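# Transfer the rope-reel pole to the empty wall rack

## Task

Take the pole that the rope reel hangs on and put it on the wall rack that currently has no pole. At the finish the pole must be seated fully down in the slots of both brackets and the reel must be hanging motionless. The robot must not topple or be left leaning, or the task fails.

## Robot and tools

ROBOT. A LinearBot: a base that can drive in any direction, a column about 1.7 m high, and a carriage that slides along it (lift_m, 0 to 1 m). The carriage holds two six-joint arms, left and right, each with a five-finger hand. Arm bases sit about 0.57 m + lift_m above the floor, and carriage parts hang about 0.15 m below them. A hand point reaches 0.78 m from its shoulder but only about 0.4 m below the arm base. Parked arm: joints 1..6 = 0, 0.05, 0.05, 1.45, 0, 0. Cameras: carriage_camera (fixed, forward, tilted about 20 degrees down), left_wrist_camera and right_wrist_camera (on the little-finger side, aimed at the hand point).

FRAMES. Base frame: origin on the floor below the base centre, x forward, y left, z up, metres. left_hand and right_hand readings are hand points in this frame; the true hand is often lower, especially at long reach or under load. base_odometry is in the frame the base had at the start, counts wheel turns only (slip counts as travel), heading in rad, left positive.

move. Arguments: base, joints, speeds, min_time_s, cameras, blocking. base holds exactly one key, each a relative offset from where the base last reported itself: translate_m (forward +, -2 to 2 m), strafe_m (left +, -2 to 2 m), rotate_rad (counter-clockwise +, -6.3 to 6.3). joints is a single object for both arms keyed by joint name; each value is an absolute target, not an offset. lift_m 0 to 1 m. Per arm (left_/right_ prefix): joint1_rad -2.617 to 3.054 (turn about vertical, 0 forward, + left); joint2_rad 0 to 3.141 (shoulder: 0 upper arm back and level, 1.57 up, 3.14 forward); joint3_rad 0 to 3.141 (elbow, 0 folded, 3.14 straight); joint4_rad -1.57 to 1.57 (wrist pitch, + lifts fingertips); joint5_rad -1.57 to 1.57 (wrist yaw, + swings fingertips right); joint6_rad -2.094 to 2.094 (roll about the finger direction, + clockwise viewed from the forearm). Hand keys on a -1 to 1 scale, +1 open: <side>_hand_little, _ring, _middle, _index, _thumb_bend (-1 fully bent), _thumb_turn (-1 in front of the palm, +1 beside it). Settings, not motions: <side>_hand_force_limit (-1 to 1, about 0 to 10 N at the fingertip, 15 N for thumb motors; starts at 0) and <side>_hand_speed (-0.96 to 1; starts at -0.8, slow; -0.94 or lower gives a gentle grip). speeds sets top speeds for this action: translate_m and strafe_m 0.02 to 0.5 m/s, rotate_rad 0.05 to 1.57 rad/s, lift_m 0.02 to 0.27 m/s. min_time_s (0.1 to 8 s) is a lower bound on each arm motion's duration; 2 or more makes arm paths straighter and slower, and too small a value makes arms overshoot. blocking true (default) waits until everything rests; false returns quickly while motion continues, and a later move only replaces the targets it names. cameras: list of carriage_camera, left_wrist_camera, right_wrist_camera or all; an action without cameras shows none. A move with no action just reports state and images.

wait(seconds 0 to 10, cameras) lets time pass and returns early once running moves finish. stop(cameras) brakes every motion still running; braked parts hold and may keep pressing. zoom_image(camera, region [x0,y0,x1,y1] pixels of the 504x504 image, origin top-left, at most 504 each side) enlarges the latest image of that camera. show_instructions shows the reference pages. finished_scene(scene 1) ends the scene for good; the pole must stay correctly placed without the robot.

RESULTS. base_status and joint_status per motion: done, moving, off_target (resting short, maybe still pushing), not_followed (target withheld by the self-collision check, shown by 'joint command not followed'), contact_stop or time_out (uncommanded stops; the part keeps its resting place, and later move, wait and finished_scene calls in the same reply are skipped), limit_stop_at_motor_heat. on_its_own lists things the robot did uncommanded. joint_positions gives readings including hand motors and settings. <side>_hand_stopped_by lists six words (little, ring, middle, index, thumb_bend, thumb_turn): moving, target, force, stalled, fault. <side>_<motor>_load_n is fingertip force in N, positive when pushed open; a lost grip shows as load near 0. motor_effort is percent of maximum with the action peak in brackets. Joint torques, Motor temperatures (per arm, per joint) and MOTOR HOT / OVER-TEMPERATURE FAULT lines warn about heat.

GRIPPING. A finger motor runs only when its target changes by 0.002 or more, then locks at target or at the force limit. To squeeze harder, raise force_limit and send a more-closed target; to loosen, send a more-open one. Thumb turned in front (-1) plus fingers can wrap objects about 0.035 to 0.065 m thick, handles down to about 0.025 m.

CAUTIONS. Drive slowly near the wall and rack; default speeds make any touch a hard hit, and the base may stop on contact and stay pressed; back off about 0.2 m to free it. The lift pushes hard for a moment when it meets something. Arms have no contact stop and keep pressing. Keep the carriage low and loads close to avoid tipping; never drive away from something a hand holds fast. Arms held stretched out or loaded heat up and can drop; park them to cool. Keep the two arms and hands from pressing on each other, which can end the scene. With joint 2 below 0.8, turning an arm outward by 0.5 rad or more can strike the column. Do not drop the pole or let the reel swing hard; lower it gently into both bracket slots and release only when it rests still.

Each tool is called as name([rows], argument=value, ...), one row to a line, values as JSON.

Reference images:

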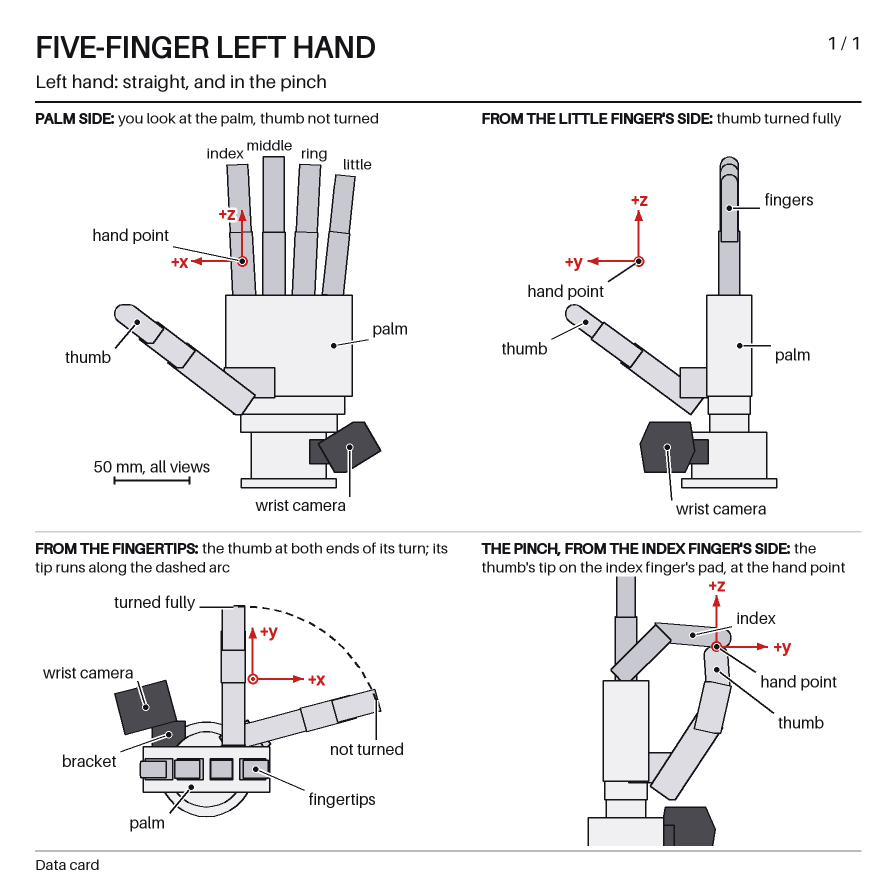

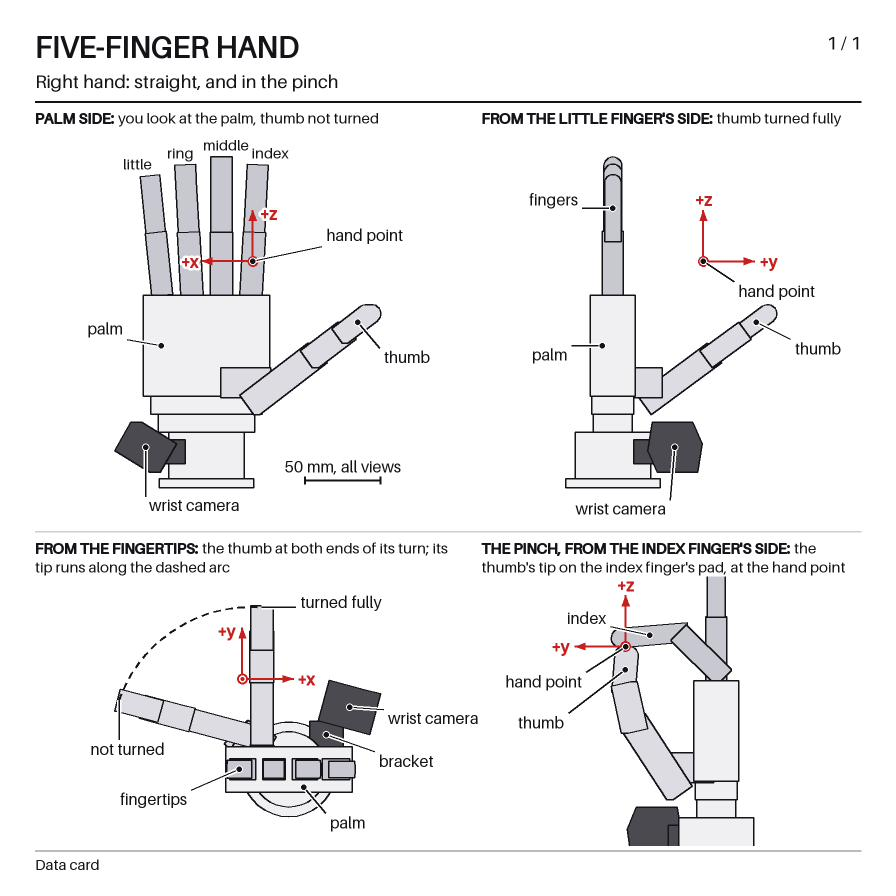

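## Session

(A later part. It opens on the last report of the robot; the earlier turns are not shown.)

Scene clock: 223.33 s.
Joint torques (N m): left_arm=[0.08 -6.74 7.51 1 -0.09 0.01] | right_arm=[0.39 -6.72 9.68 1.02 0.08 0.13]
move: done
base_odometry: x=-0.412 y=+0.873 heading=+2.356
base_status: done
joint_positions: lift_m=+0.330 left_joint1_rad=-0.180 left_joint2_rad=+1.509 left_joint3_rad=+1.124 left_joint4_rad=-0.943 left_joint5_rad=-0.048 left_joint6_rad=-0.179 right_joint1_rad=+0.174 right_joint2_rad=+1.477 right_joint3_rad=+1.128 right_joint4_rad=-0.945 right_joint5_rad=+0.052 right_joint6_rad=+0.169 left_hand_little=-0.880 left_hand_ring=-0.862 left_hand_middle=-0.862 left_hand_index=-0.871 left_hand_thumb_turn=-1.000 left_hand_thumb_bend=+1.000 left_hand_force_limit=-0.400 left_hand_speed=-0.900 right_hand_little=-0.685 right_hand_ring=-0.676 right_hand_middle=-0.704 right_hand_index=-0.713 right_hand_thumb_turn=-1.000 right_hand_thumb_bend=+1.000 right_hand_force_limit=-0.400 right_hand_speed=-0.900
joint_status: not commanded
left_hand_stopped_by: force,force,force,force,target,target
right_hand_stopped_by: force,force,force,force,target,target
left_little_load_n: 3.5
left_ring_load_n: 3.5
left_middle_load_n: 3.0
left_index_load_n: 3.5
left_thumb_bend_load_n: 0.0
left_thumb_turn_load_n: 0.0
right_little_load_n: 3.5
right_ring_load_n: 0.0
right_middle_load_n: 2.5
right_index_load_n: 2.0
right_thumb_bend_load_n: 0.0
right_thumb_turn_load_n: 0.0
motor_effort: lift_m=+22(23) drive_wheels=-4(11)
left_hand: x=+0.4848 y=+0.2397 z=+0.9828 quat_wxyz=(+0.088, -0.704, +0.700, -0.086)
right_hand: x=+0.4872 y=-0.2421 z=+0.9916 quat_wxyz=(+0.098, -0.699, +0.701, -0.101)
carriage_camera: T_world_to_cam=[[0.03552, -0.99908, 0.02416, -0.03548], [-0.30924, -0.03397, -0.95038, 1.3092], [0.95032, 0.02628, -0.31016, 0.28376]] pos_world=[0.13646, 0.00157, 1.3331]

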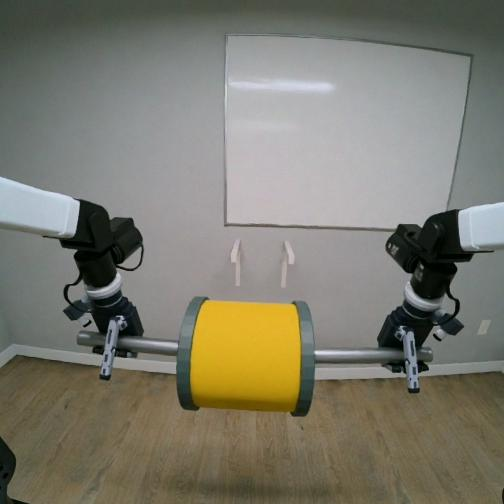

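zoom_image(camera="carriage_camera", region=[0, 330, 120, 400])

zoom_image(camera="carriage_camera", region=[384, 330, 504, 400])

zoom_image(camera="carriage_camera", region=[220, 220, 300, 300])

Scaled by 4.200 from the camera's image (finer frame: 720x720).

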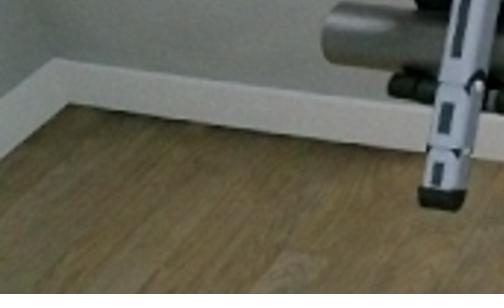

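Scaled by 4.200 from the camera's image (finer frame: 720x720).

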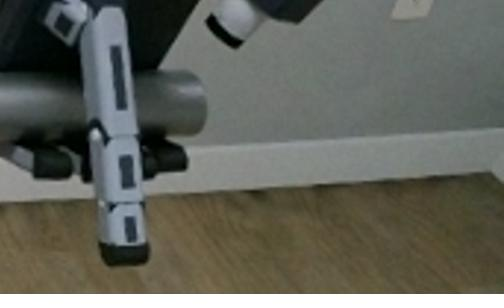

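Scaled by 6.300 from the camera's image (finer frame: 720x720).

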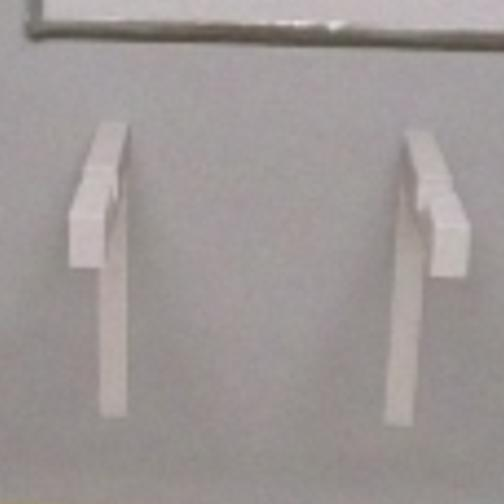

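move(base={"rotate_rad": 0.0105})

move(base={"strafe_m": -0.03}, speeds={"strafe_m": 0.1})

move(base={"translate_m": 0.3}, speeds={"translate_m": 0.2}, cameras=["carriage_camera"])

zoom_image(camera="carriage_camera", region=[190, 220, 310, 340])

zoom_image(camera="carriage_camera", region=[0, 360, 140, 440])

zoom_image(camera="carriage_camera", region=[364, 360, 504, 440])

Scene clock: 264.57 s.
Joint torques (N m): left_arm=[-0.14 -6.75 7.72 1.07 -0.14 0.04] | right_arm=[0.35 -6.71 9.65 1.08 0.07 0.13]
Motor temperatures (°C): left_arm=[21 33 40 29 20 20] | right_arm=[22 34 39 33 23 23]
move: done
base_odometry: x=-0.412 y=+0.873 heading=+2.366
base_status: done
joint_positions: lift_m=+0.330 left_joint1_rad=-0.179 left_joint2_rad=+1.509 left_joint3_rad=+1.124 left_joint4_rad=-0.945 left_joint5_rad=-0.048 left_joint6_rad=-0.178 right_joint1_rad=+0.176 right_joint2_rad=+1.477 right_joint3_rad=+1.128 right_joint4_rad=-0.946 right_joint5_rad=+0.051 right_joint6_rad=+0.169 left_hand_little=-0.880 left_hand_ring=-0.862 left_hand_middle=-0.862 left_hand_index=-0.871 left_hand_thumb_turn=-1.000 left_hand_thumb_bend=+1.000 left_hand_force_limit=-0.400 left_hand_speed=-0.900 right_hand_little=-0.685 right_hand_ring=-0.676 right_hand_middle=-0.704 right_hand_index=-0.713 right_hand_thumb_turn=-1.000 right_hand_thumb_bend=+1.000 right_hand_force_limit=-0.400 right_hand_speed=-0.900
joint_status: not commanded
left_hand_stopped_by: force,force,force,force,target,target
right_hand_stopped_by: force,force,force,force,target,target
left_little_load_n: 4.0
left_ring_load_n: 3.0
left_middle_load_n: 2.5
left_index_load_n: 3.5
left_thumb_bend_load_n: 0.0
left_thumb_turn_load_n: 0.0
right_little_load_n: 3.5
right_ring_load_n: 0.5
right_middle_load_n: 2.5
right_index_load_n: 2.0
right_thumb_bend_load_n: 0.0
right_thumb_turn_load_n: 0.0
motor_effort: lift_m=+22(23) drive_wheels=-3(4)
left_hand: x=+0.4844 y=+0.2402 z=+0.9828 quat_wxyz=(+0.088, -0.703, +0.700, -0.085)
right_hand: x=+0.4866 y=-0.2416 z=+0.9916 quat_wxyz=(+0.098, -0.700, +0.700, -0.099)
pictures: none

Scene clock: 265.57 s.
Joint torques (N m): left_arm=[0.2 -6.87 7.79 1 -0.13 0.03] | right_arm=[0.29 -6.82 9.59 1.07 0.09 0.11]
move: done
base_odometry: x=-0.391 y=+0.894 heading=+2.366
base_status: done
joint_positions: lift_m=+0.330 left_joint1_rad=-0.181 left_joint2_rad=+1.509 left_joint3_rad=+1.124 left_joint4_rad=-0.944 left_joint5_rad=-0.049 left_joint6_rad=-0.179 right_joint1_rad=+0.176 right_joint2_rad=+1.477 right_joint3_rad=+1.128 right_joint4_rad=-0.948 right_joint5_rad=+0.052 right_joint6_rad=+0.169 left_hand_little=-0.880 left_hand_ring=-0.862 left_hand_middle=-0.862 left_hand_index=-0.871 left_hand_thumb_turn=-1.000 left_hand_thumb_bend=+1.000 left_hand_force_limit=-0.400 left_hand_speed=-0.900 right_hand_little=-0.685 right_hand_ring=-0.676 right_hand_middle=-0.704 right_hand_index=-0.713 right_hand_thumb_turn=-1.000 right_hand_thumb_bend=+1.000 right_hand_force_limit=-0.400 right_hand_speed=-0.900
joint_status: not commanded
left_hand_stopped_by: force,force,force,force,target,target
right_hand_stopped_by: force,force,force,force,target,target
left_little_load_n: 3.5
left_ring_load_n: 3.5
left_middle_load_n: 2.5
left_index_load_n: 3.5
left_thumb_bend_load_n: 0.0
left_thumb_turn_load_n: 0.0
right_little_load_n: 4.5
right_ring_load_n: 0.5
right_middle_load_n: 2.5
right_index_load_n: 1.0
right_thumb_bend_load_n: 0.0
right_thumb_turn_load_n: 0.0
motor_effort: lift_m=+22(23) drive_wheels=-2(9)
left_hand: x=+0.4844 y=+0.2396 z=+0.9828 quat_wxyz=(+0.089, -0.703, +0.701, -0.085)
right_hand: x=+0.4863 y=-0.2418 z=+0.9915 quat_wxyz=(+0.097, -0.700, +0.700, -0.100)
pictures: none

Scene clock: 268.17 s.
Joint torques (N m): left_arm=[0.05 -6.84 7.71 0.97 -0.11 0.04] | right_arm=[0.36 -6.78 9.7 1.05 0.07 0.11]
move: done
base_odometry: x=-0.605 y=+1.104 heading=+2.366
base_status: done
joint_positions: lift_m=+0.330 left_joint1_rad=-0.181 left_joint2_rad=+1.509 left_joint3_rad=+1.124 left_joint4_rad=-0.942 left_joint5_rad=-0.049 left_joint6_rad=-0.179 right_joint1_rad=+0.176 right_joint2_rad=+1.477 right_joint3_rad=+1.128 right_joint4_rad=-0.945 right_joint5_rad=+0.052 right_joint6_rad=+0.169 left_hand_little=-0.880 left_hand_ring=-0.862 left_hand_middle=-0.862 left_hand_index=-0.871 left_hand_thumb_turn=-1.000 left_hand_thumb_bend=+1.000 left_hand_force_limit=-0.400 left_hand_speed=-0.900 right_hand_little=-0.685 right_hand_ring=-0.676 right_hand_middle=-0.704 right_hand_index=-0.713 right_hand_thumb_turn=-1.000 right_hand_thumb_bend=+1.000 right_hand_force_limit=-0.400 right_hand_speed=-0.900
joint_status: not commanded
left_hand_stopped_by: force,force,force,force,target,target
right_hand_stopped_by: force,force,force,force,target,target
left_little_load_n: 4.0
left_ring_load_n: 3.0
left_middle_load_n: 3.0
left_index_load_n: 3.5
left_thumb_bend_load_n: -0.5
left_thumb_turn_load_n: 0.0
right_little_load_n: 4.5
right_ring_load_n: 0.5
right_middle_load_n: 2.5
right_index_load_n: 1.5
right_thumb_bend_load_n: 0.0
right_thumb_turn_load_n: 0.5
motor_effort: lift_m=+21(23) drive_wheels=-4(10)
left_hand: x=+0.4850 y=+0.2395 z=+0.9828 quat_wxyz=(+0.089, -0.703, +0.700, -0.086)
right_hand: x=+0.4871 y=-0.2417 z=+0.9916 quat_wxyz=(+0.098, -0.700, +0.700, -0.100)
carriage_camera: T_world_to_cam=[[0.03552, -0.99908, 0.02416, -0.03548], [-0.30924, -0.03397, -0.95038, 1.3092], [0.95032, 0.02628, -0.31016, 0.28376]] pos_world=[0.13646, 0.00157, 1.3331]

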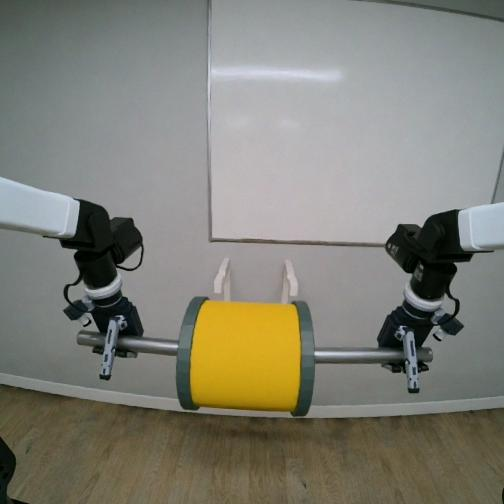

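Scaled by 4.200 from the camera's image (finer frame: 720x720).

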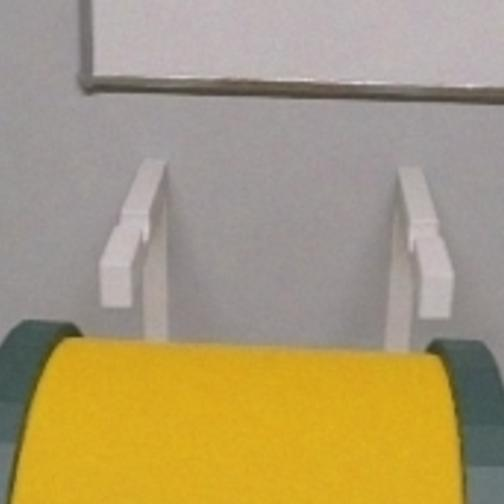

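Scaled by 3.600 from the camera's image (finer frame: 720x720).

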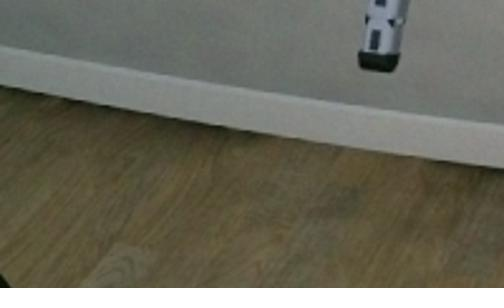

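Scaled by 3.600 from the camera's image (finer frame: 720x720).

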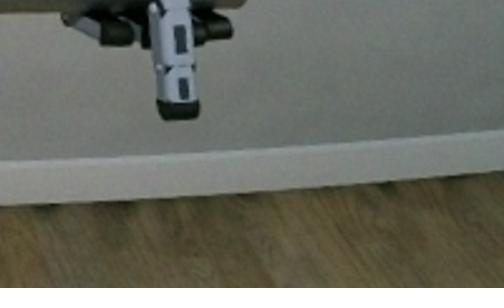

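move(base={"translate_m": 0.4}, joints={"lift_m": 0.36}, speeds={"translate_m": 0.15, "lift_m": 0.05}, cameras=["carriage_camera"])

zoom_image(camera="carriage_camera", region=[130, 250, 250, 370])

zoom_image(camera="carriage_camera", region=[250, 250, 370, 370])

Scene clock: 283.87 s.
Joint torques (N m): left_arm=[0.18 -6.98 8.03 1.03 -0.13 0.02] | right_arm=[0.36 -6.79 9.7 1.06 0.07 0.13]
move: done
base_odometry: x=-0.890 y=+1.385 heading=+2.365
base_status: done
joint_positions: lift_m=+0.360 left_joint1_rad=-0.181 left_joint2_rad=+1.511 left_joint3_rad=+1.123 left_joint4_rad=-0.941 left_joint5_rad=-0.049 left_joint6_rad=-0.179 right_joint1_rad=+0.176 right_joint2_rad=+1.478 right_joint3_rad=+1.127 right_joint4_rad=-0.945 right_joint5_rad=+0.052 right_joint6_rad=+0.169 left_hand_little=-0.880 left_hand_ring=-0.862 left_hand_middle=-0.862 left_hand_index=-0.871 left_hand_thumb_turn=-1.000 left_hand_thumb_bend=+1.000 left_hand_force_limit=-0.400 left_hand_speed=-0.900 right_hand_little=-0.685 right_hand_ring=-0.676 right_hand_middle=-0.704 right_hand_index=-0.713 right_hand_thumb_turn=-1.000 right_hand_thumb_bend=+1.000 right_hand_force_limit=-0.400 right_hand_speed=-0.900
joint_status: all done
left_hand_stopped_by: force,force,force,force,target,target
right_hand_stopped_by: force,force,force,force,target,target
left_little_load_n: 3.5
left_ring_load_n: 3.0
left_middle_load_n: 2.5
left_index_load_n: 3.5
left_thumb_bend_load_n: 0.0
left_thumb_turn_load_n: 0.0
right_little_load_n: 4.0
right_ring_load_n: 0.5
right_middle_load_n: 2.5
right_index_load_n: 1.5
right_thumb_bend_load_n: 0.0
right_thumb_turn_load_n: 0.0
motor_effort: lift_m=+22(27) drive_wheels=-4(11)
left_hand: x=+0.4847 y=+0.2396 z=+1.0118 quat_wxyz=(+0.088, -0.703, +0.700, -0.085)
right_hand: x=+0.4867 y=-0.2418 z=+1.0209 quat_wxyz=(+0.097, -0.700, +0.700, -0.100)
carriage_camera: T_world_to_cam=[[0.03552, -0.99908, 0.02416, -0.0362], [-0.30924, -0.03397, -0.95038, 1.33761], [0.95032, 0.02628, -0.31016, 0.29303]] pos_world=[0.13646, 0.00157, 1.363]

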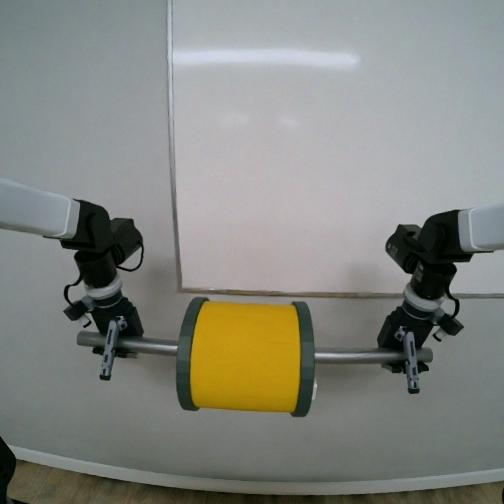

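Scaled by 4.200 from the camera's image (finer frame: 720x720).

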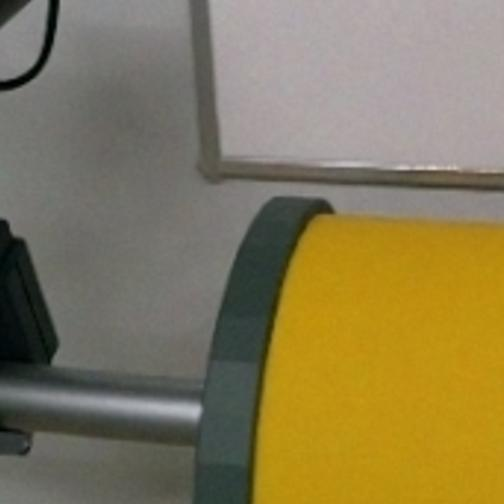

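Scaled by 4.200 from the camera's image (finer frame: 720x720).

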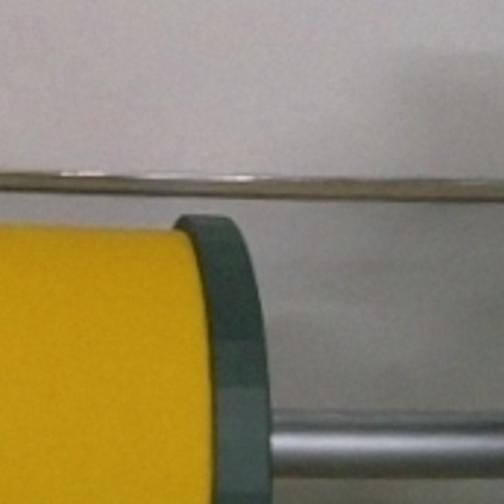

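move(base={"translate_m": 0.1}, joints={"lift_m": 0.385}, speeds={"translate_m": 0.1, "lift_m": 0.05}, cameras=["all"])

zoom_image(camera="carriage_camera", region=[60, 280, 260, 480])

zoom_image(camera="carriage_camera", region=[240, 280, 440, 480])

Scene clock: 289.27 s.
Joint torques (N m): left_arm=[-0.01 -6.98 8.12 1.06 -0.15 0.08] | right_arm=[0.49 -7.01 9.88 1.06 0.08 0.11]
move: done
base_odometry: x=-0.962 y=+1.455 heading=+2.365
base_status: done
joint_positions: lift_m=+0.385 left_joint1_rad=-0.181 left_joint2_rad=+1.512 left_joint3_rad=+1.122 left_joint4_rad=-0.943 left_joint5_rad=-0.049 left_joint6_rad=-0.179 right_joint1_rad=+0.176 right_joint2_rad=+1.479 right_joint3_rad=+1.126 right_joint4_rad=-0.946 right_joint5_rad=+0.052 right_joint6_rad=+0.169 left_hand_little=-0.880 left_hand_ring=-0.862 left_hand_middle=-0.862 left_hand_index=-0.871 left_hand_thumb_turn=-1.000 left_hand_thumb_bend=+1.000 left_hand_force_limit=-0.400 left_hand_speed=-0.900 right_hand_little=-0.685 right_hand_ring=-0.676 right_hand_middle=-0.704 right_hand_index=-0.713 right_hand_thumb_turn=-1.000 right_hand_thumb_bend=+1.000 right_hand_force_limit=-0.400 right_hand_speed=-0.900
joint_status: all done
left_hand_stopped_by: force,force,force,force,target,target
right_hand_stopped_by: force,force,force,force,target,target
left_little_load_n: 4.0
left_ring_load_n: 3.5
left_middle_load_n: 2.5
left_index_load_n: 3.5
left_thumb_bend_load_n: 0.0
left_thumb_turn_load_n: 0.0
right_little_load_n: 4.0
right_ring_load_n: 0.5
right_middle_load_n: 2.5
right_index_load_n: 1.5
right_thumb_bend_load_n: 0.0
right_thumb_turn_load_n: 0.0
motor_effort: lift_m=+22(26) drive_wheels=-4(10)
left_hand: x=+0.4840 y=+0.2397 z=+1.0364 quat_wxyz=(+0.087, -0.703, +0.701, -0.084)
right_hand: x=+0.4861 y=-0.2419 z=+1.0455 quat_wxyz=(+0.096, -0.700, +0.701, -0.099)
pictures: carriage_camera, left_wrist_camera, right_wrist_camera
carriage_camera: T_world_to_cam=[[0.03552, -0.99908, 0.02416, -0.03681], [-0.30924, -0.03397, -0.95038, 1.36137], [0.95032, 0.02628, -0.31016, 0.30079]] pos_world=[0.13646, 0.00157, 1.388]
left_wrist_camera: T_world_to_cam=[[0.9119, -0.30629, 0.27319, -0.65643], [-0.39502, -0.83562, 0.38169, 0.001], [0.11138, -0.45598, -0.88299, 1.08426]] pos_world=[0.47823, 0.29418, 1.13635]
right_wrist_camera: T_world_to_cam=[[-0.92019, -0.28054, -0.27303, 0.6645], [-0.37152, 0.84564, 0.38323, -0.00669], [0.12337, 0.45409, -0.88238, 1.0835]] pos_world=[0.47531, -0.29993, 1.14004]

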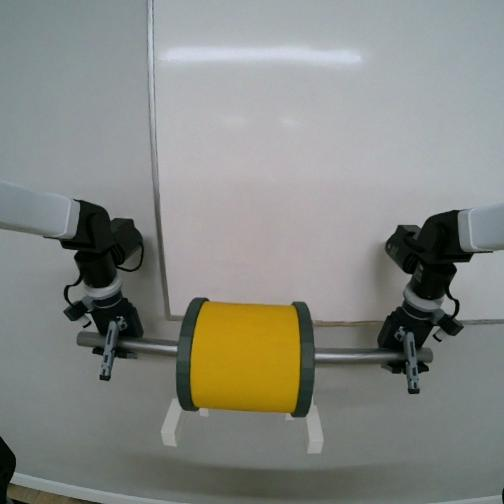

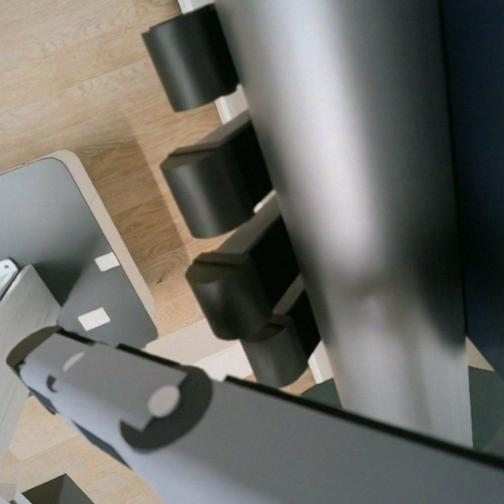

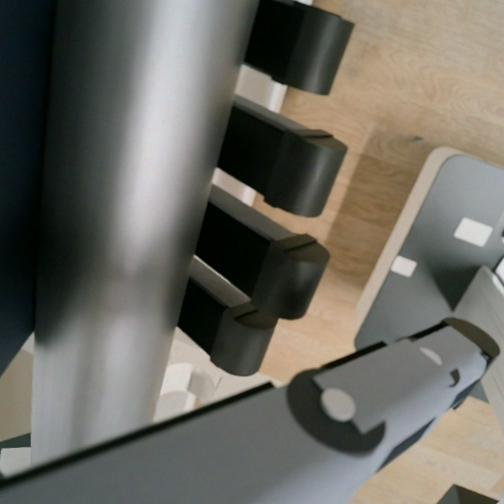

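Scaled by 2.520 from the camera's image (finer frame: 720x720).

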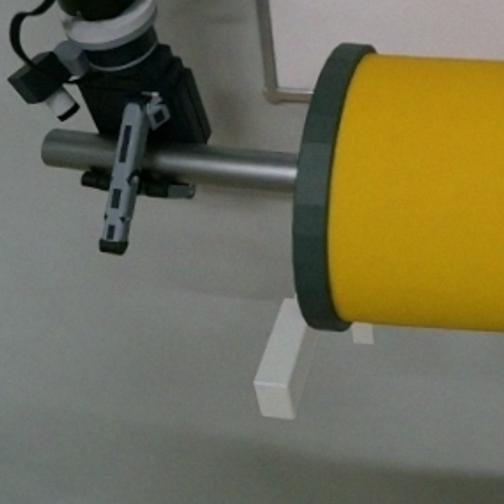

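Scaled by 2.520 from the camera's image (finer frame: 720x720).

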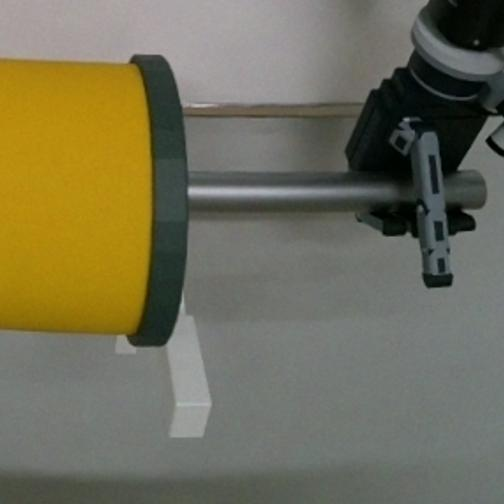

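move(base={"strafe_m": 0.013}, speeds={"strafe_m": 0.05})

move(base={"rotate_rad": -0.006}, joints={"lift_m": 0.378}, speeds={"lift_m": 0.05}, cameras=["all"])

zoom_image(camera="carriage_camera", region=[60, 280, 260, 480])

zoom_image(camera="carriage_camera", region=[240, 280, 440, 480])

Scene clock: 300.60 s.
Joint torques (N m): left_arm=[0.1 -7.04 8.06 1.01 -0.16 0.02] | right_arm=[0.25 -6.97 9.81 1.07 0.08 0.1]
move: done
base_odometry: x=-0.971 y=+1.446 heading=+2.365
base_status: done
joint_positions: lift_m=+0.385 left_joint1_rad=-0.180 left_joint2_rad=+1.512 left_joint3_rad=+1.122 left_joint4_rad=-0.943 left_joint5_rad=-0.049 left_joint6_rad=-0.178 right_joint1_rad=+0.176 right_joint2_rad=+1.479 right_joint3_rad=+1.126 right_joint4_rad=-0.947 right_joint5_rad=+0.051 right_joint6_rad=+0.169 left_hand_little=-0.880 left_hand_ring=-0.862 left_hand_middle=-0.862 left_hand_index=-0.871 left_hand_thumb_turn=-1.000 left_hand_thumb_bend=+1.000 left_hand_force_limit=-0.400 left_hand_speed=-0.900 right_hand_little=-0.685 right_hand_ring=-0.676 right_hand_middle=-0.704 right_hand_index=-0.713 right_hand_thumb_turn=-1.000 right_hand_thumb_bend=+1.000 right_hand_force_limit=-0.400 right_hand_speed=-0.900
joint_status: not commanded
left_hand_stopped_by: force,force,force,force,target,target
right_hand_stopped_by: force,force,force,force,target,target
left_little_load_n: 3.5
left_ring_load_n: 3.5
left_middle_load_n: 2.5
left_index_load_n: 3.5
left_thumb_bend_load_n: 0.0
left_thumb_turn_load_n: 0.0
right_little_load_n: 4.0
right_ring_load_n: 0.5
right_middle_load_n: 2.5
right_index_load_n: 1.5
right_thumb_bend_load_n: 0.0
right_thumb_turn_load_n: 0.0
motor_effort: lift_m=+23(23) drive_wheels=+2(7)
left_hand: x=+0.4841 y=+0.2401 z=+1.0364 quat_wxyz=(+0.088, -0.703, +0.700, -0.084)
right_hand: x=+0.4857 y=-0.2418 z=+1.0455 quat_wxyz=(+0.096, -0.700, +0.701, -0.098)
pictures: none

Scene clock: 301.07 s.
Joint torques (N m): left_arm=[0.29 -7.06 7.87 0.99 -0.08 0.1] | right_arm=[0.24 -6.94 9.81 1.07 0.08 0.11]
move: done
base_odometry: x=-0.971 y=+1.446 heading=+2.359
base_status: done
joint_positions: lift_m=+0.378 left_joint1_rad=-0.181 left_joint2_rad=+1.512 left_joint3_rad=+1.122 left_joint4_rad=-0.945 left_joint5_rad=-0.048 left_joint6_rad=-0.179 right_joint1_rad=+0.176 right_joint2_rad=+1.480 right_joint3_rad=+1.126 right_joint4_rad=-0.948 right_joint5_rad=+0.051 right_joint6_rad=+0.169 left_hand_little=-0.880 left_hand_ring=-0.862 left_hand_middle=-0.862 left_hand_index=-0.871 left_hand_thumb_turn=-1.000 left_hand_thumb_bend=+1.000 left_hand_force_limit=-0.400 left_hand_speed=-0.900 right_hand_little=-0.685 right_hand_ring=-0.676 right_hand_middle=-0.704 right_hand_index=-0.713 right_hand_thumb_turn=-1.000 right_hand_thumb_bend=+1.000 right_hand_force_limit=-0.400 right_hand_speed=-0.900
joint_status: all done
left_hand_stopped_by: force,force,force,force,target,target
right_hand_stopped_by: force,force,force,force,target,target
left_little_load_n: 4.0
left_ring_load_n: 3.5
left_middle_load_n: 2.5
left_index_load_n: 3.5
left_thumb_bend_load_n: 0.0
left_thumb_turn_load_n: 0.0
right_little_load_n: 4.0
right_ring_load_n: 0.5
right_middle_load_n: 2.5
right_index_load_n: 1.5
right_thumb_bend_load_n: 0.0
right_thumb_turn_load_n: 0.0
motor_effort: lift_m=+20(21) drive_wheels=+2(3)
left_hand: x=+0.4833 y=+0.2400 z=+1.0296 quat_wxyz=(+0.086, -0.703, +0.701, -0.083)
right_hand: x=+0.4854 y=-0.2416 z=+1.0385 quat_wxyz=(+0.095, -0.700, +0.700, -0.098)
pictures: carriage_camera, left_wrist_camera, right_wrist_camera
carriage_camera: T_world_to_cam=[[0.03552, -0.99908, 0.02416, -0.03665], [-0.30924, -0.03397, -0.95038, 1.35501], [0.95032, 0.02628, -0.31016, 0.29871]] pos_world=[0.13646, 0.00157, 1.3813]
left_wrist_camera: T_world_to_cam=[[0.91282, -0.3061, 0.27031, -0.65126], [-0.39361, -0.83584, 0.38267, 0.00193], [0.1088, -0.45571, -0.88346, 1.08012]] pos_world=[0.47773, 0.29448, 1.12954]
right_wrist_camera: T_world_to_cam=[[-0.92076, -0.281, -0.27062, 0.6598], [-0.37102, 0.84513, 0.38484, -0.00653], [0.12057, 0.45475, -0.88242, 1.07893]] pos_world=[0.475, -0.29972, 1.13314]

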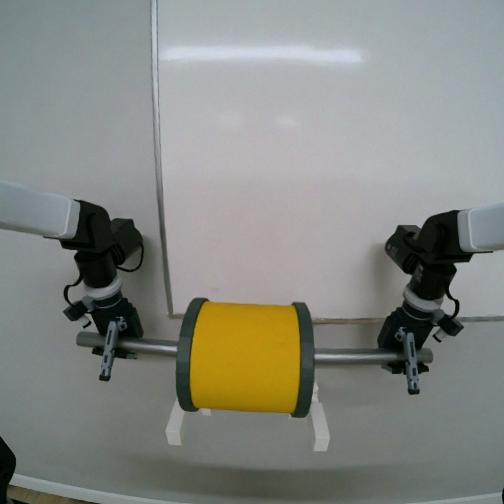

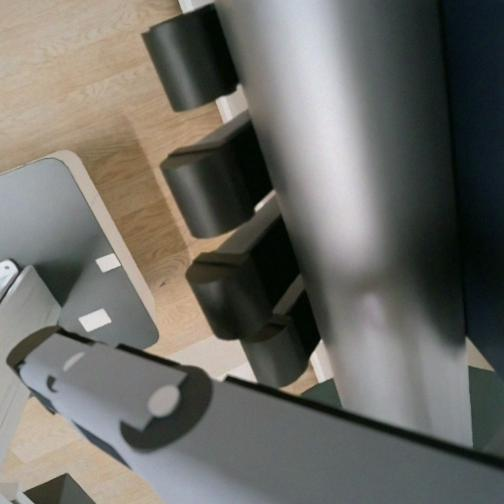

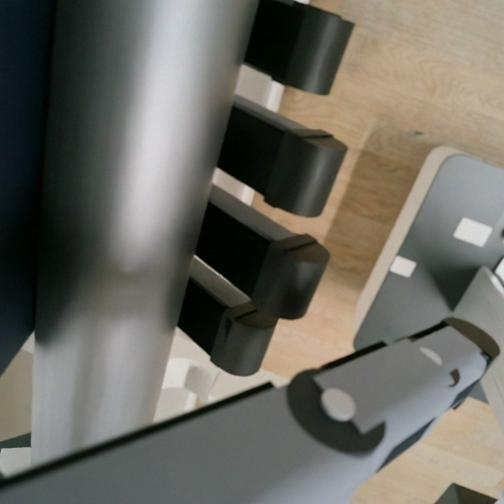

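Scaled by 2.520 from the camera's image (finer frame: 720x720).

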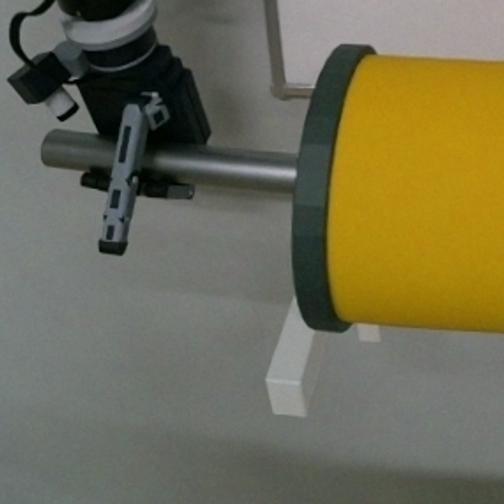

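Scaled by 2.520 from the camera's image (finer frame: 720x720).

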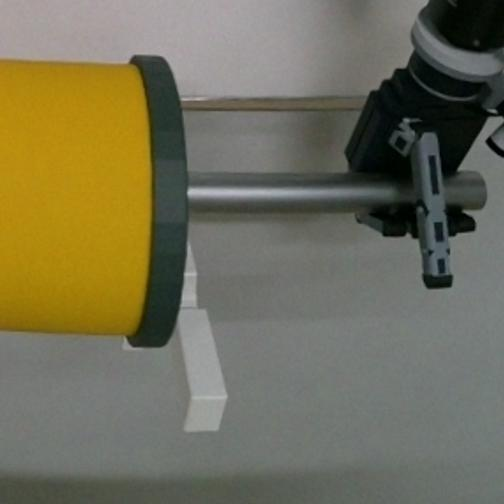

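move(joints={"lift_m": 0.305}, speeds={"lift_m": 0.06}, cameras=["all"])

zoom_image(camera="carriage_camera", region=[130, 310, 250, 430])

zoom_image(camera="carriage_camera", region=[250, 310, 370, 430])

zoom_image(camera="right_wrist_camera", region=[0, 300, 200, 500])

zoom_image(camera="left_wrist_camera", region=[300, 300, 500, 500])

Scene clock: 307.27 s.
Joint torques (N m): left_arm=[0.24 -7.08 7.88 0.95 -0.11 0.08] | right_arm=[0.29 -6.99 9.92 1.08 0.09 0.1]
move: done
base_odometry: x=-0.971 y=+1.446 heading=+2.359
base_status: not commanded
joint_positions: lift_m=+0.305 left_joint1_rad=-0.181 left_joint2_rad=+1.513 left_joint3_rad=+1.121 left_joint4_rad=-0.944 left_joint5_rad=-0.048 left_joint6_rad=-0.179 right_joint1_rad=+0.176 right_joint2_rad=+1.480 right_joint3_rad=+1.125 right_joint4_rad=-0.946 right_joint5_rad=+0.051 right_joint6_rad=+0.169 left_hand_little=-0.880 left_hand_ring=-0.862 left_hand_middle=-0.862 left_hand_index=-0.871 left_hand_thumb_turn=-1.000 left_hand_thumb_bend=+1.000 left_hand_force_limit=-0.400 left_hand_speed=-0.900 right_hand_little=-0.685 right_hand_ring=-0.676 right_hand_middle=-0.704 right_hand_index=-0.713 right_hand_thumb_turn=-1.000 right_hand_thumb_bend=+1.000 right_hand_force_limit=-0.400 right_hand_speed=-0.900
joint_status: all done
left_hand_stopped_by: force,force,force,force,target,target
right_hand_stopped_by: force,force,force,force,target,target
left_little_load_n: 4.0
left_ring_load_n: 3.0
left_middle_load_n: 2.5
left_index_load_n: 3.5
left_thumb_bend_load_n: 0.0
left_thumb_turn_load_n: 0.5
right_little_load_n: 4.0
right_ring_load_n: 0.5
right_middle_load_n: 2.5
right_index_load_n: 1.5
right_thumb_bend_load_n: 0.0
right_thumb_turn_load_n: 0.0
motor_effort: lift_m=+20(22) drive_wheels=+1(2)
left_hand: x=+0.4833 y=+0.2399 z=+0.9562 quat_wxyz=(+0.086, -0.704, +0.700, -0.083)
right_hand: x=+0.4855 y=-0.2416 z=+0.9652 quat_wxyz=(+0.095, -0.700, +0.700, -0.098)
pictures: carriage_camera, left_wrist_camera, right_wrist_camera
carriage_camera: T_world_to_cam=[[0.03552, -0.99908, 0.02416, -0.03488], [-0.30924, -0.03397, -0.95038, 1.28563], [0.95032, 0.02628, -0.31016, 0.27607]] pos_world=[0.13646, 0.00157, 1.3083]
left_wrist_camera: T_world_to_cam=[[0.91292, -0.30573, 0.27037, -0.63177], [-0.39331, -0.83594, 0.38277, 0.02981], [0.10899, -0.45577, -0.8834, 1.01522]] pos_world=[0.47783, 0.29448, 1.05624]
right_wrist_camera: T_world_to_cam=[[-0.92076, -0.281, -0.27062, 0.64005], [-0.37102, 0.84513, 0.38484, 0.02171], [0.12057, 0.45475, -0.88242, 1.01424]] pos_world=[0.4751, -0.29972, 1.05984]

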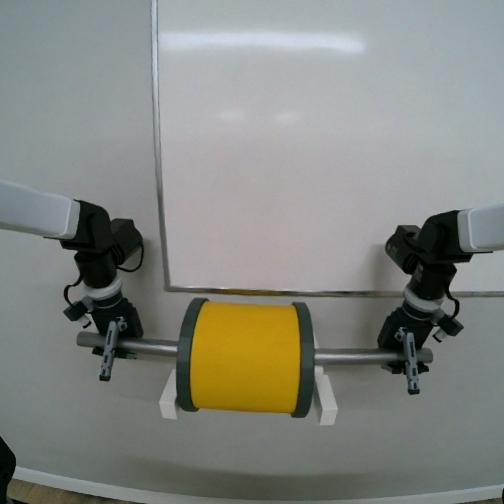

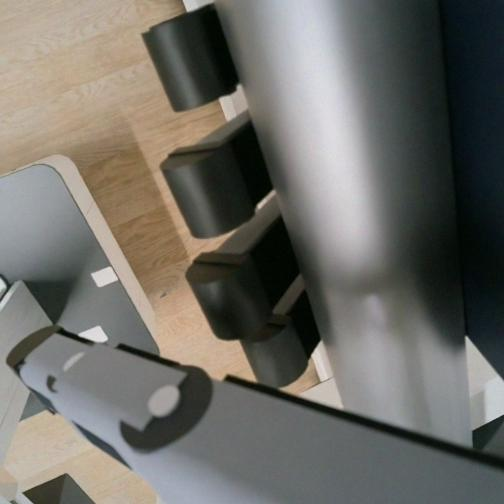

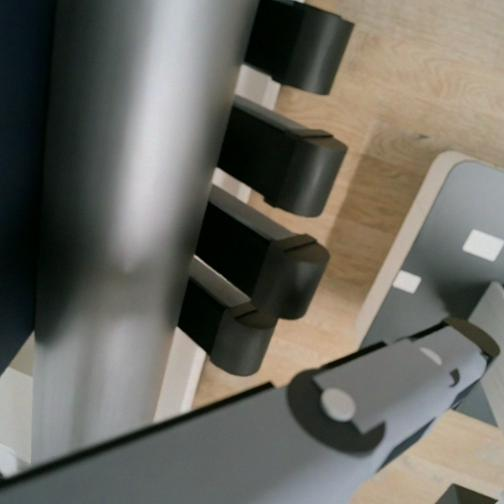

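Scaled by 4.200 from the camera's image (finer frame: 720x720).

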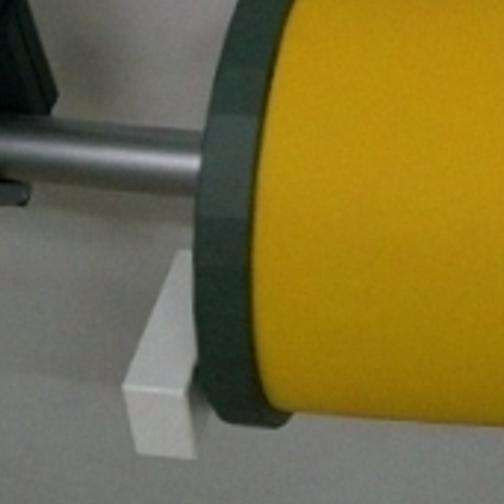

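Scaled by 4.200 from the camera's image (finer frame: 720x720).

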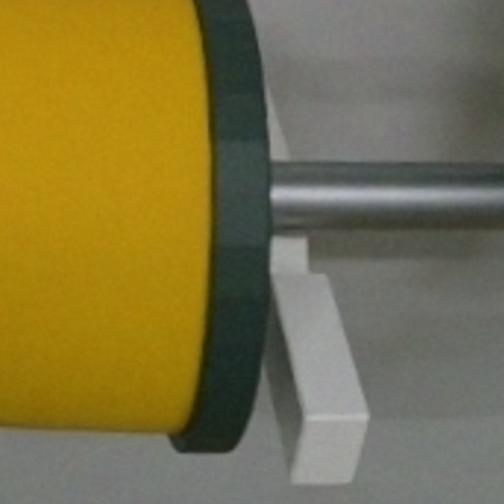

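Scaled by 2.520 from the camera's image (finer frame: 720x720).

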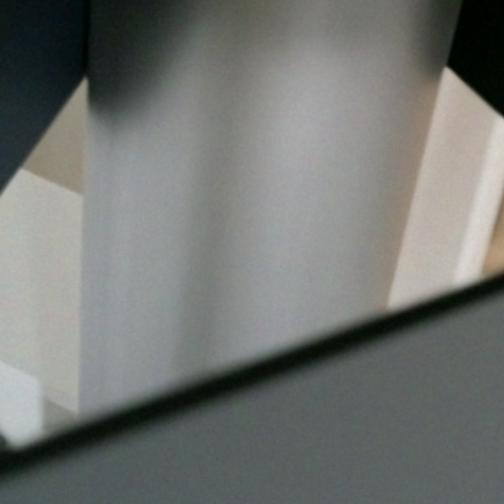

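Scaled by 2.520 from the camera's image (finer frame: 720x720).

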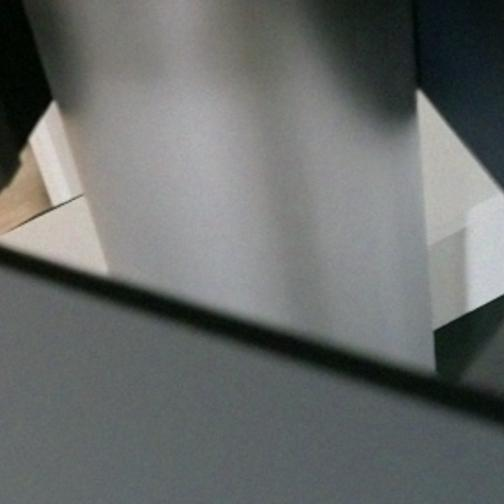

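move(joints={"lift_m": 0.28}, speeds={"lift_m": 0.03}, cameras=["carriage_camera"])

zoom_image(camera="carriage_camera", region=[130, 310, 250, 430])

zoom_image(camera="carriage_camera", region=[250, 310, 370, 430])

Scene clock: 314.03 s.
Joint torques (N m): left_arm=[-0.05 -7.19 7.82 1.04 -0.11 0.07] | right_arm=[0.32 -7.17 9.98 1.05 0.09 0.1]
move: done
base_odometry: x=-0.971 y=+1.446 heading=+2.359
base_status: not commanded
joint_positions: lift_m=+0.280 left_joint1_rad=-0.181 left_joint2_rad=+1.514 left_joint3_rad=+1.121 left_joint4_rad=-0.943 left_joint5_rad=-0.048 left_joint6_rad=-0.179 right_joint1_rad=+0.176 right_joint2_rad=+1.481 right_joint3_rad=+1.125 right_joint4_rad=-0.946 right_joint5_rad=+0.051 right_joint6_rad=+0.169 left_hand_little=-0.880 left_hand_ring=-0.862 left_hand_middle=-0.862 left_hand_index=-0.871 left_hand_thumb_turn=-1.000 left_hand_thumb_bend=+1.000 left_hand_force_limit=-0.400 left_hand_speed=-0.900 right_hand_little=-0.685 right_hand_ring=-0.676 right_hand_middle=-0.704 right_hand_index=-0.713 right_hand_thumb_turn=-1.000 right_hand_thumb_bend=+1.000 right_hand_force_limit=-0.400 right_hand_speed=-0.900
joint_status: all done
left_hand_stopped_by: force,force,force,force,target,target
right_hand_stopped_by: force,force,force,force,target,target
left_little_load_n: 4.0
left_ring_load_n: 3.5
left_middle_load_n: 2.5
left_index_load_n: 3.5
left_thumb_bend_load_n: 0.0
left_thumb_turn_load_n: 0.0
right_little_load_n: 4.5
right_ring_load_n: 0.5
right_middle_load_n: 2.5
right_index_load_n: 1.5
right_thumb_bend_load_n: 0.0
right_thumb_turn_load_n: 0.0
motor_effort: lift_m=+20(22) drive_wheels=+1(1)
left_hand: x=+0.4834 y=+0.2399 z=+0.9311 quat_wxyz=(+0.086, -0.704, +0.701, -0.083)
right_hand: x=+0.4857 y=-0.2416 z=+0.9402 quat_wxyz=(+0.096, -0.700, +0.700, -0.098)
carriage_camera: T_world_to_cam=[[0.03552, -0.99908, 0.02416, -0.03428], [-0.30924, -0.03397, -0.95038, 1.26196], [0.95032, 0.02628, -0.31016, 0.26834]] pos_world=[0.13646, 0.00157, 1.2834]

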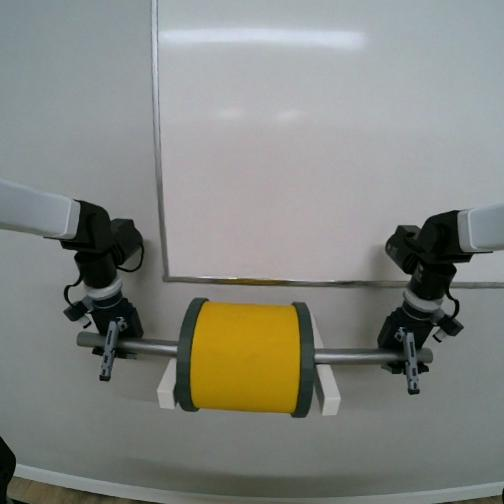

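Scaled by 4.200 from the camera's image (finer frame: 720x720).

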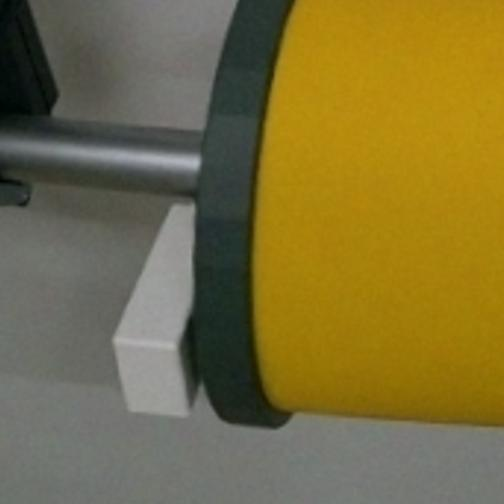

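Scaled by 4.200 from the camera's image (finer frame: 720x720).

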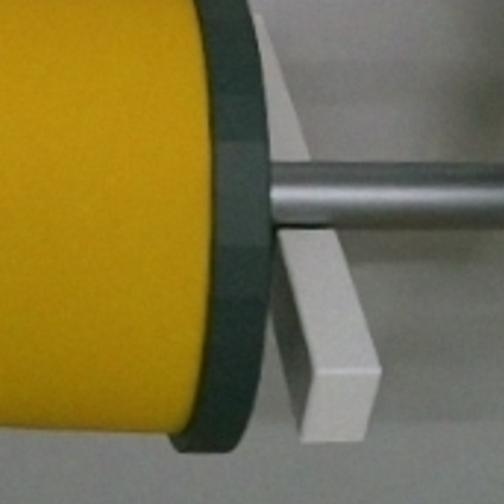

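move(joints={"lift_m": 0.268}, speeds={"lift_m": 0.03}, cameras=["carriage_camera"])

zoom_image(camera="carriage_camera", region=[130, 310, 250, 430])

zoom_image(camera="carriage_camera", region=[250, 310, 370, 430])

Scene clock: 316.90 s.
Joint torques (N m): left_arm=[0.27 -7.21 8.03 0.93 -0.12 0.03] | right_arm=[0.32 -7.01 9.98 1.01 0.11 0.11]
move: done
base_odometry: x=-0.971 y=+1.446 heading=+2.359
base_status: not commanded
joint_positions: lift_m=+0.268 left_joint1_rad=-0.181 left_joint2_rad=+1.514 left_joint3_rad=+1.121 left_joint4_rad=-0.941 left_joint5_rad=-0.048 left_joint6_rad=-0.179 right_joint1_rad=+0.176 right_joint2_rad=+1.481 right_joint3_rad=+1.125 right_joint4_rad=-0.941 right_joint5_rad=+0.051 right_joint6_rad=+0.169 left_hand_little=-0.880 left_hand_ring=-0.862 left_hand_middle=-0.862 left_hand_index=-0.871 left_hand_thumb_turn=-1.000 left_hand_thumb_bend=+1.000 left_hand_force_limit=-0.400 left_hand_speed=-0.900 right_hand_little=-0.685 right_hand_ring=-0.676 right_hand_middle=-0.704 right_hand_index=-0.713 right_hand_thumb_turn=-1.000 right_hand_thumb_bend=+1.000 right_hand_force_limit=-0.400 right_hand_speed=-0.900
joint_status: all done
left_hand_stopped_by: force,force,force,force,target,target
right_hand_stopped_by: force,force,force,force,target,target
left_little_load_n: 3.5
left_ring_load_n: 3.5
left_middle_load_n: 2.5
left_index_load_n: 3.5
left_thumb_bend_load_n: 0.0
left_thumb_turn_load_n: 0.0
right_little_load_n: 4.0
right_ring_load_n: 0.5
right_middle_load_n: 2.5
right_index_load_n: 2.0
right_thumb_bend_load_n: 0.0
right_thumb_turn_load_n: 0.0
motor_effort: lift_m=+19(21) drive_wheels=+1(1)
left_hand: x=+0.4841 y=+0.2398 z=+0.9192 quat_wxyz=(+0.087, -0.703, +0.700, -0.084)
right_hand: x=+0.4868 y=-0.2414 z=+0.9283 quat_wxyz=(+0.097, -0.700, +0.700, -0.099)
carriage_camera: T_world_to_cam=[[0.03552, -0.99908, 0.02416, -0.03399], [-0.30924, -0.03397, -0.95038, 1.25056], [0.95032, 0.02628, -0.31016, 0.26462]] pos_world=[0.13646, 0.00157, 1.2714]

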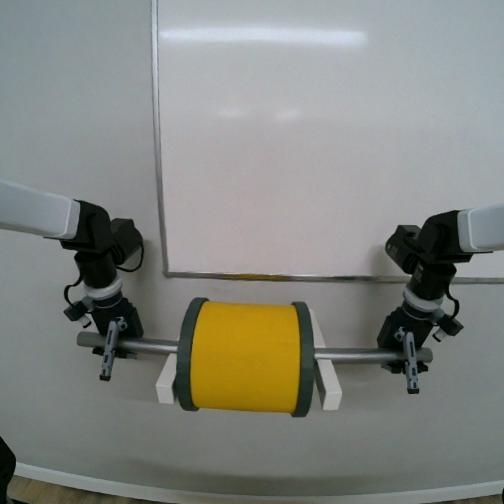

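Scaled by 4.200 from the camera's image (finer frame: 720x720).

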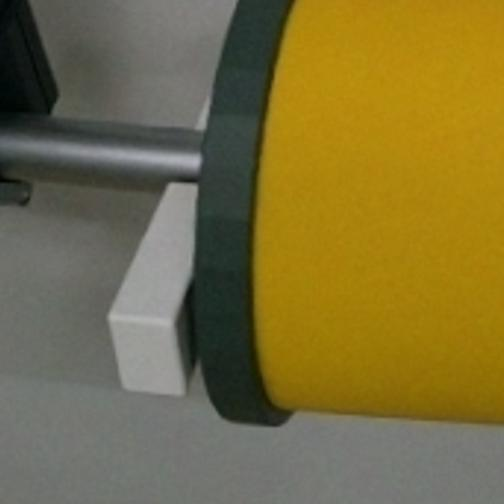

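Scaled by 4.200 from the camera's image (finer frame: 720x720).

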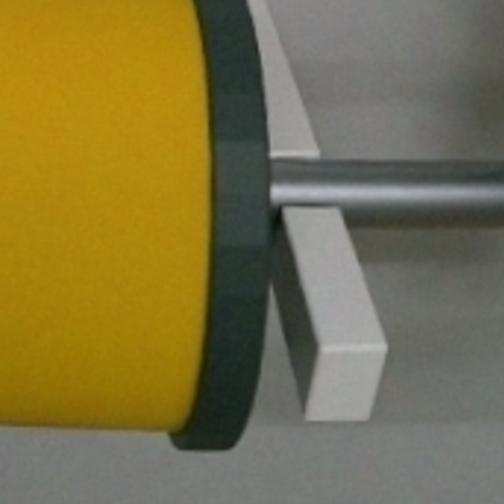

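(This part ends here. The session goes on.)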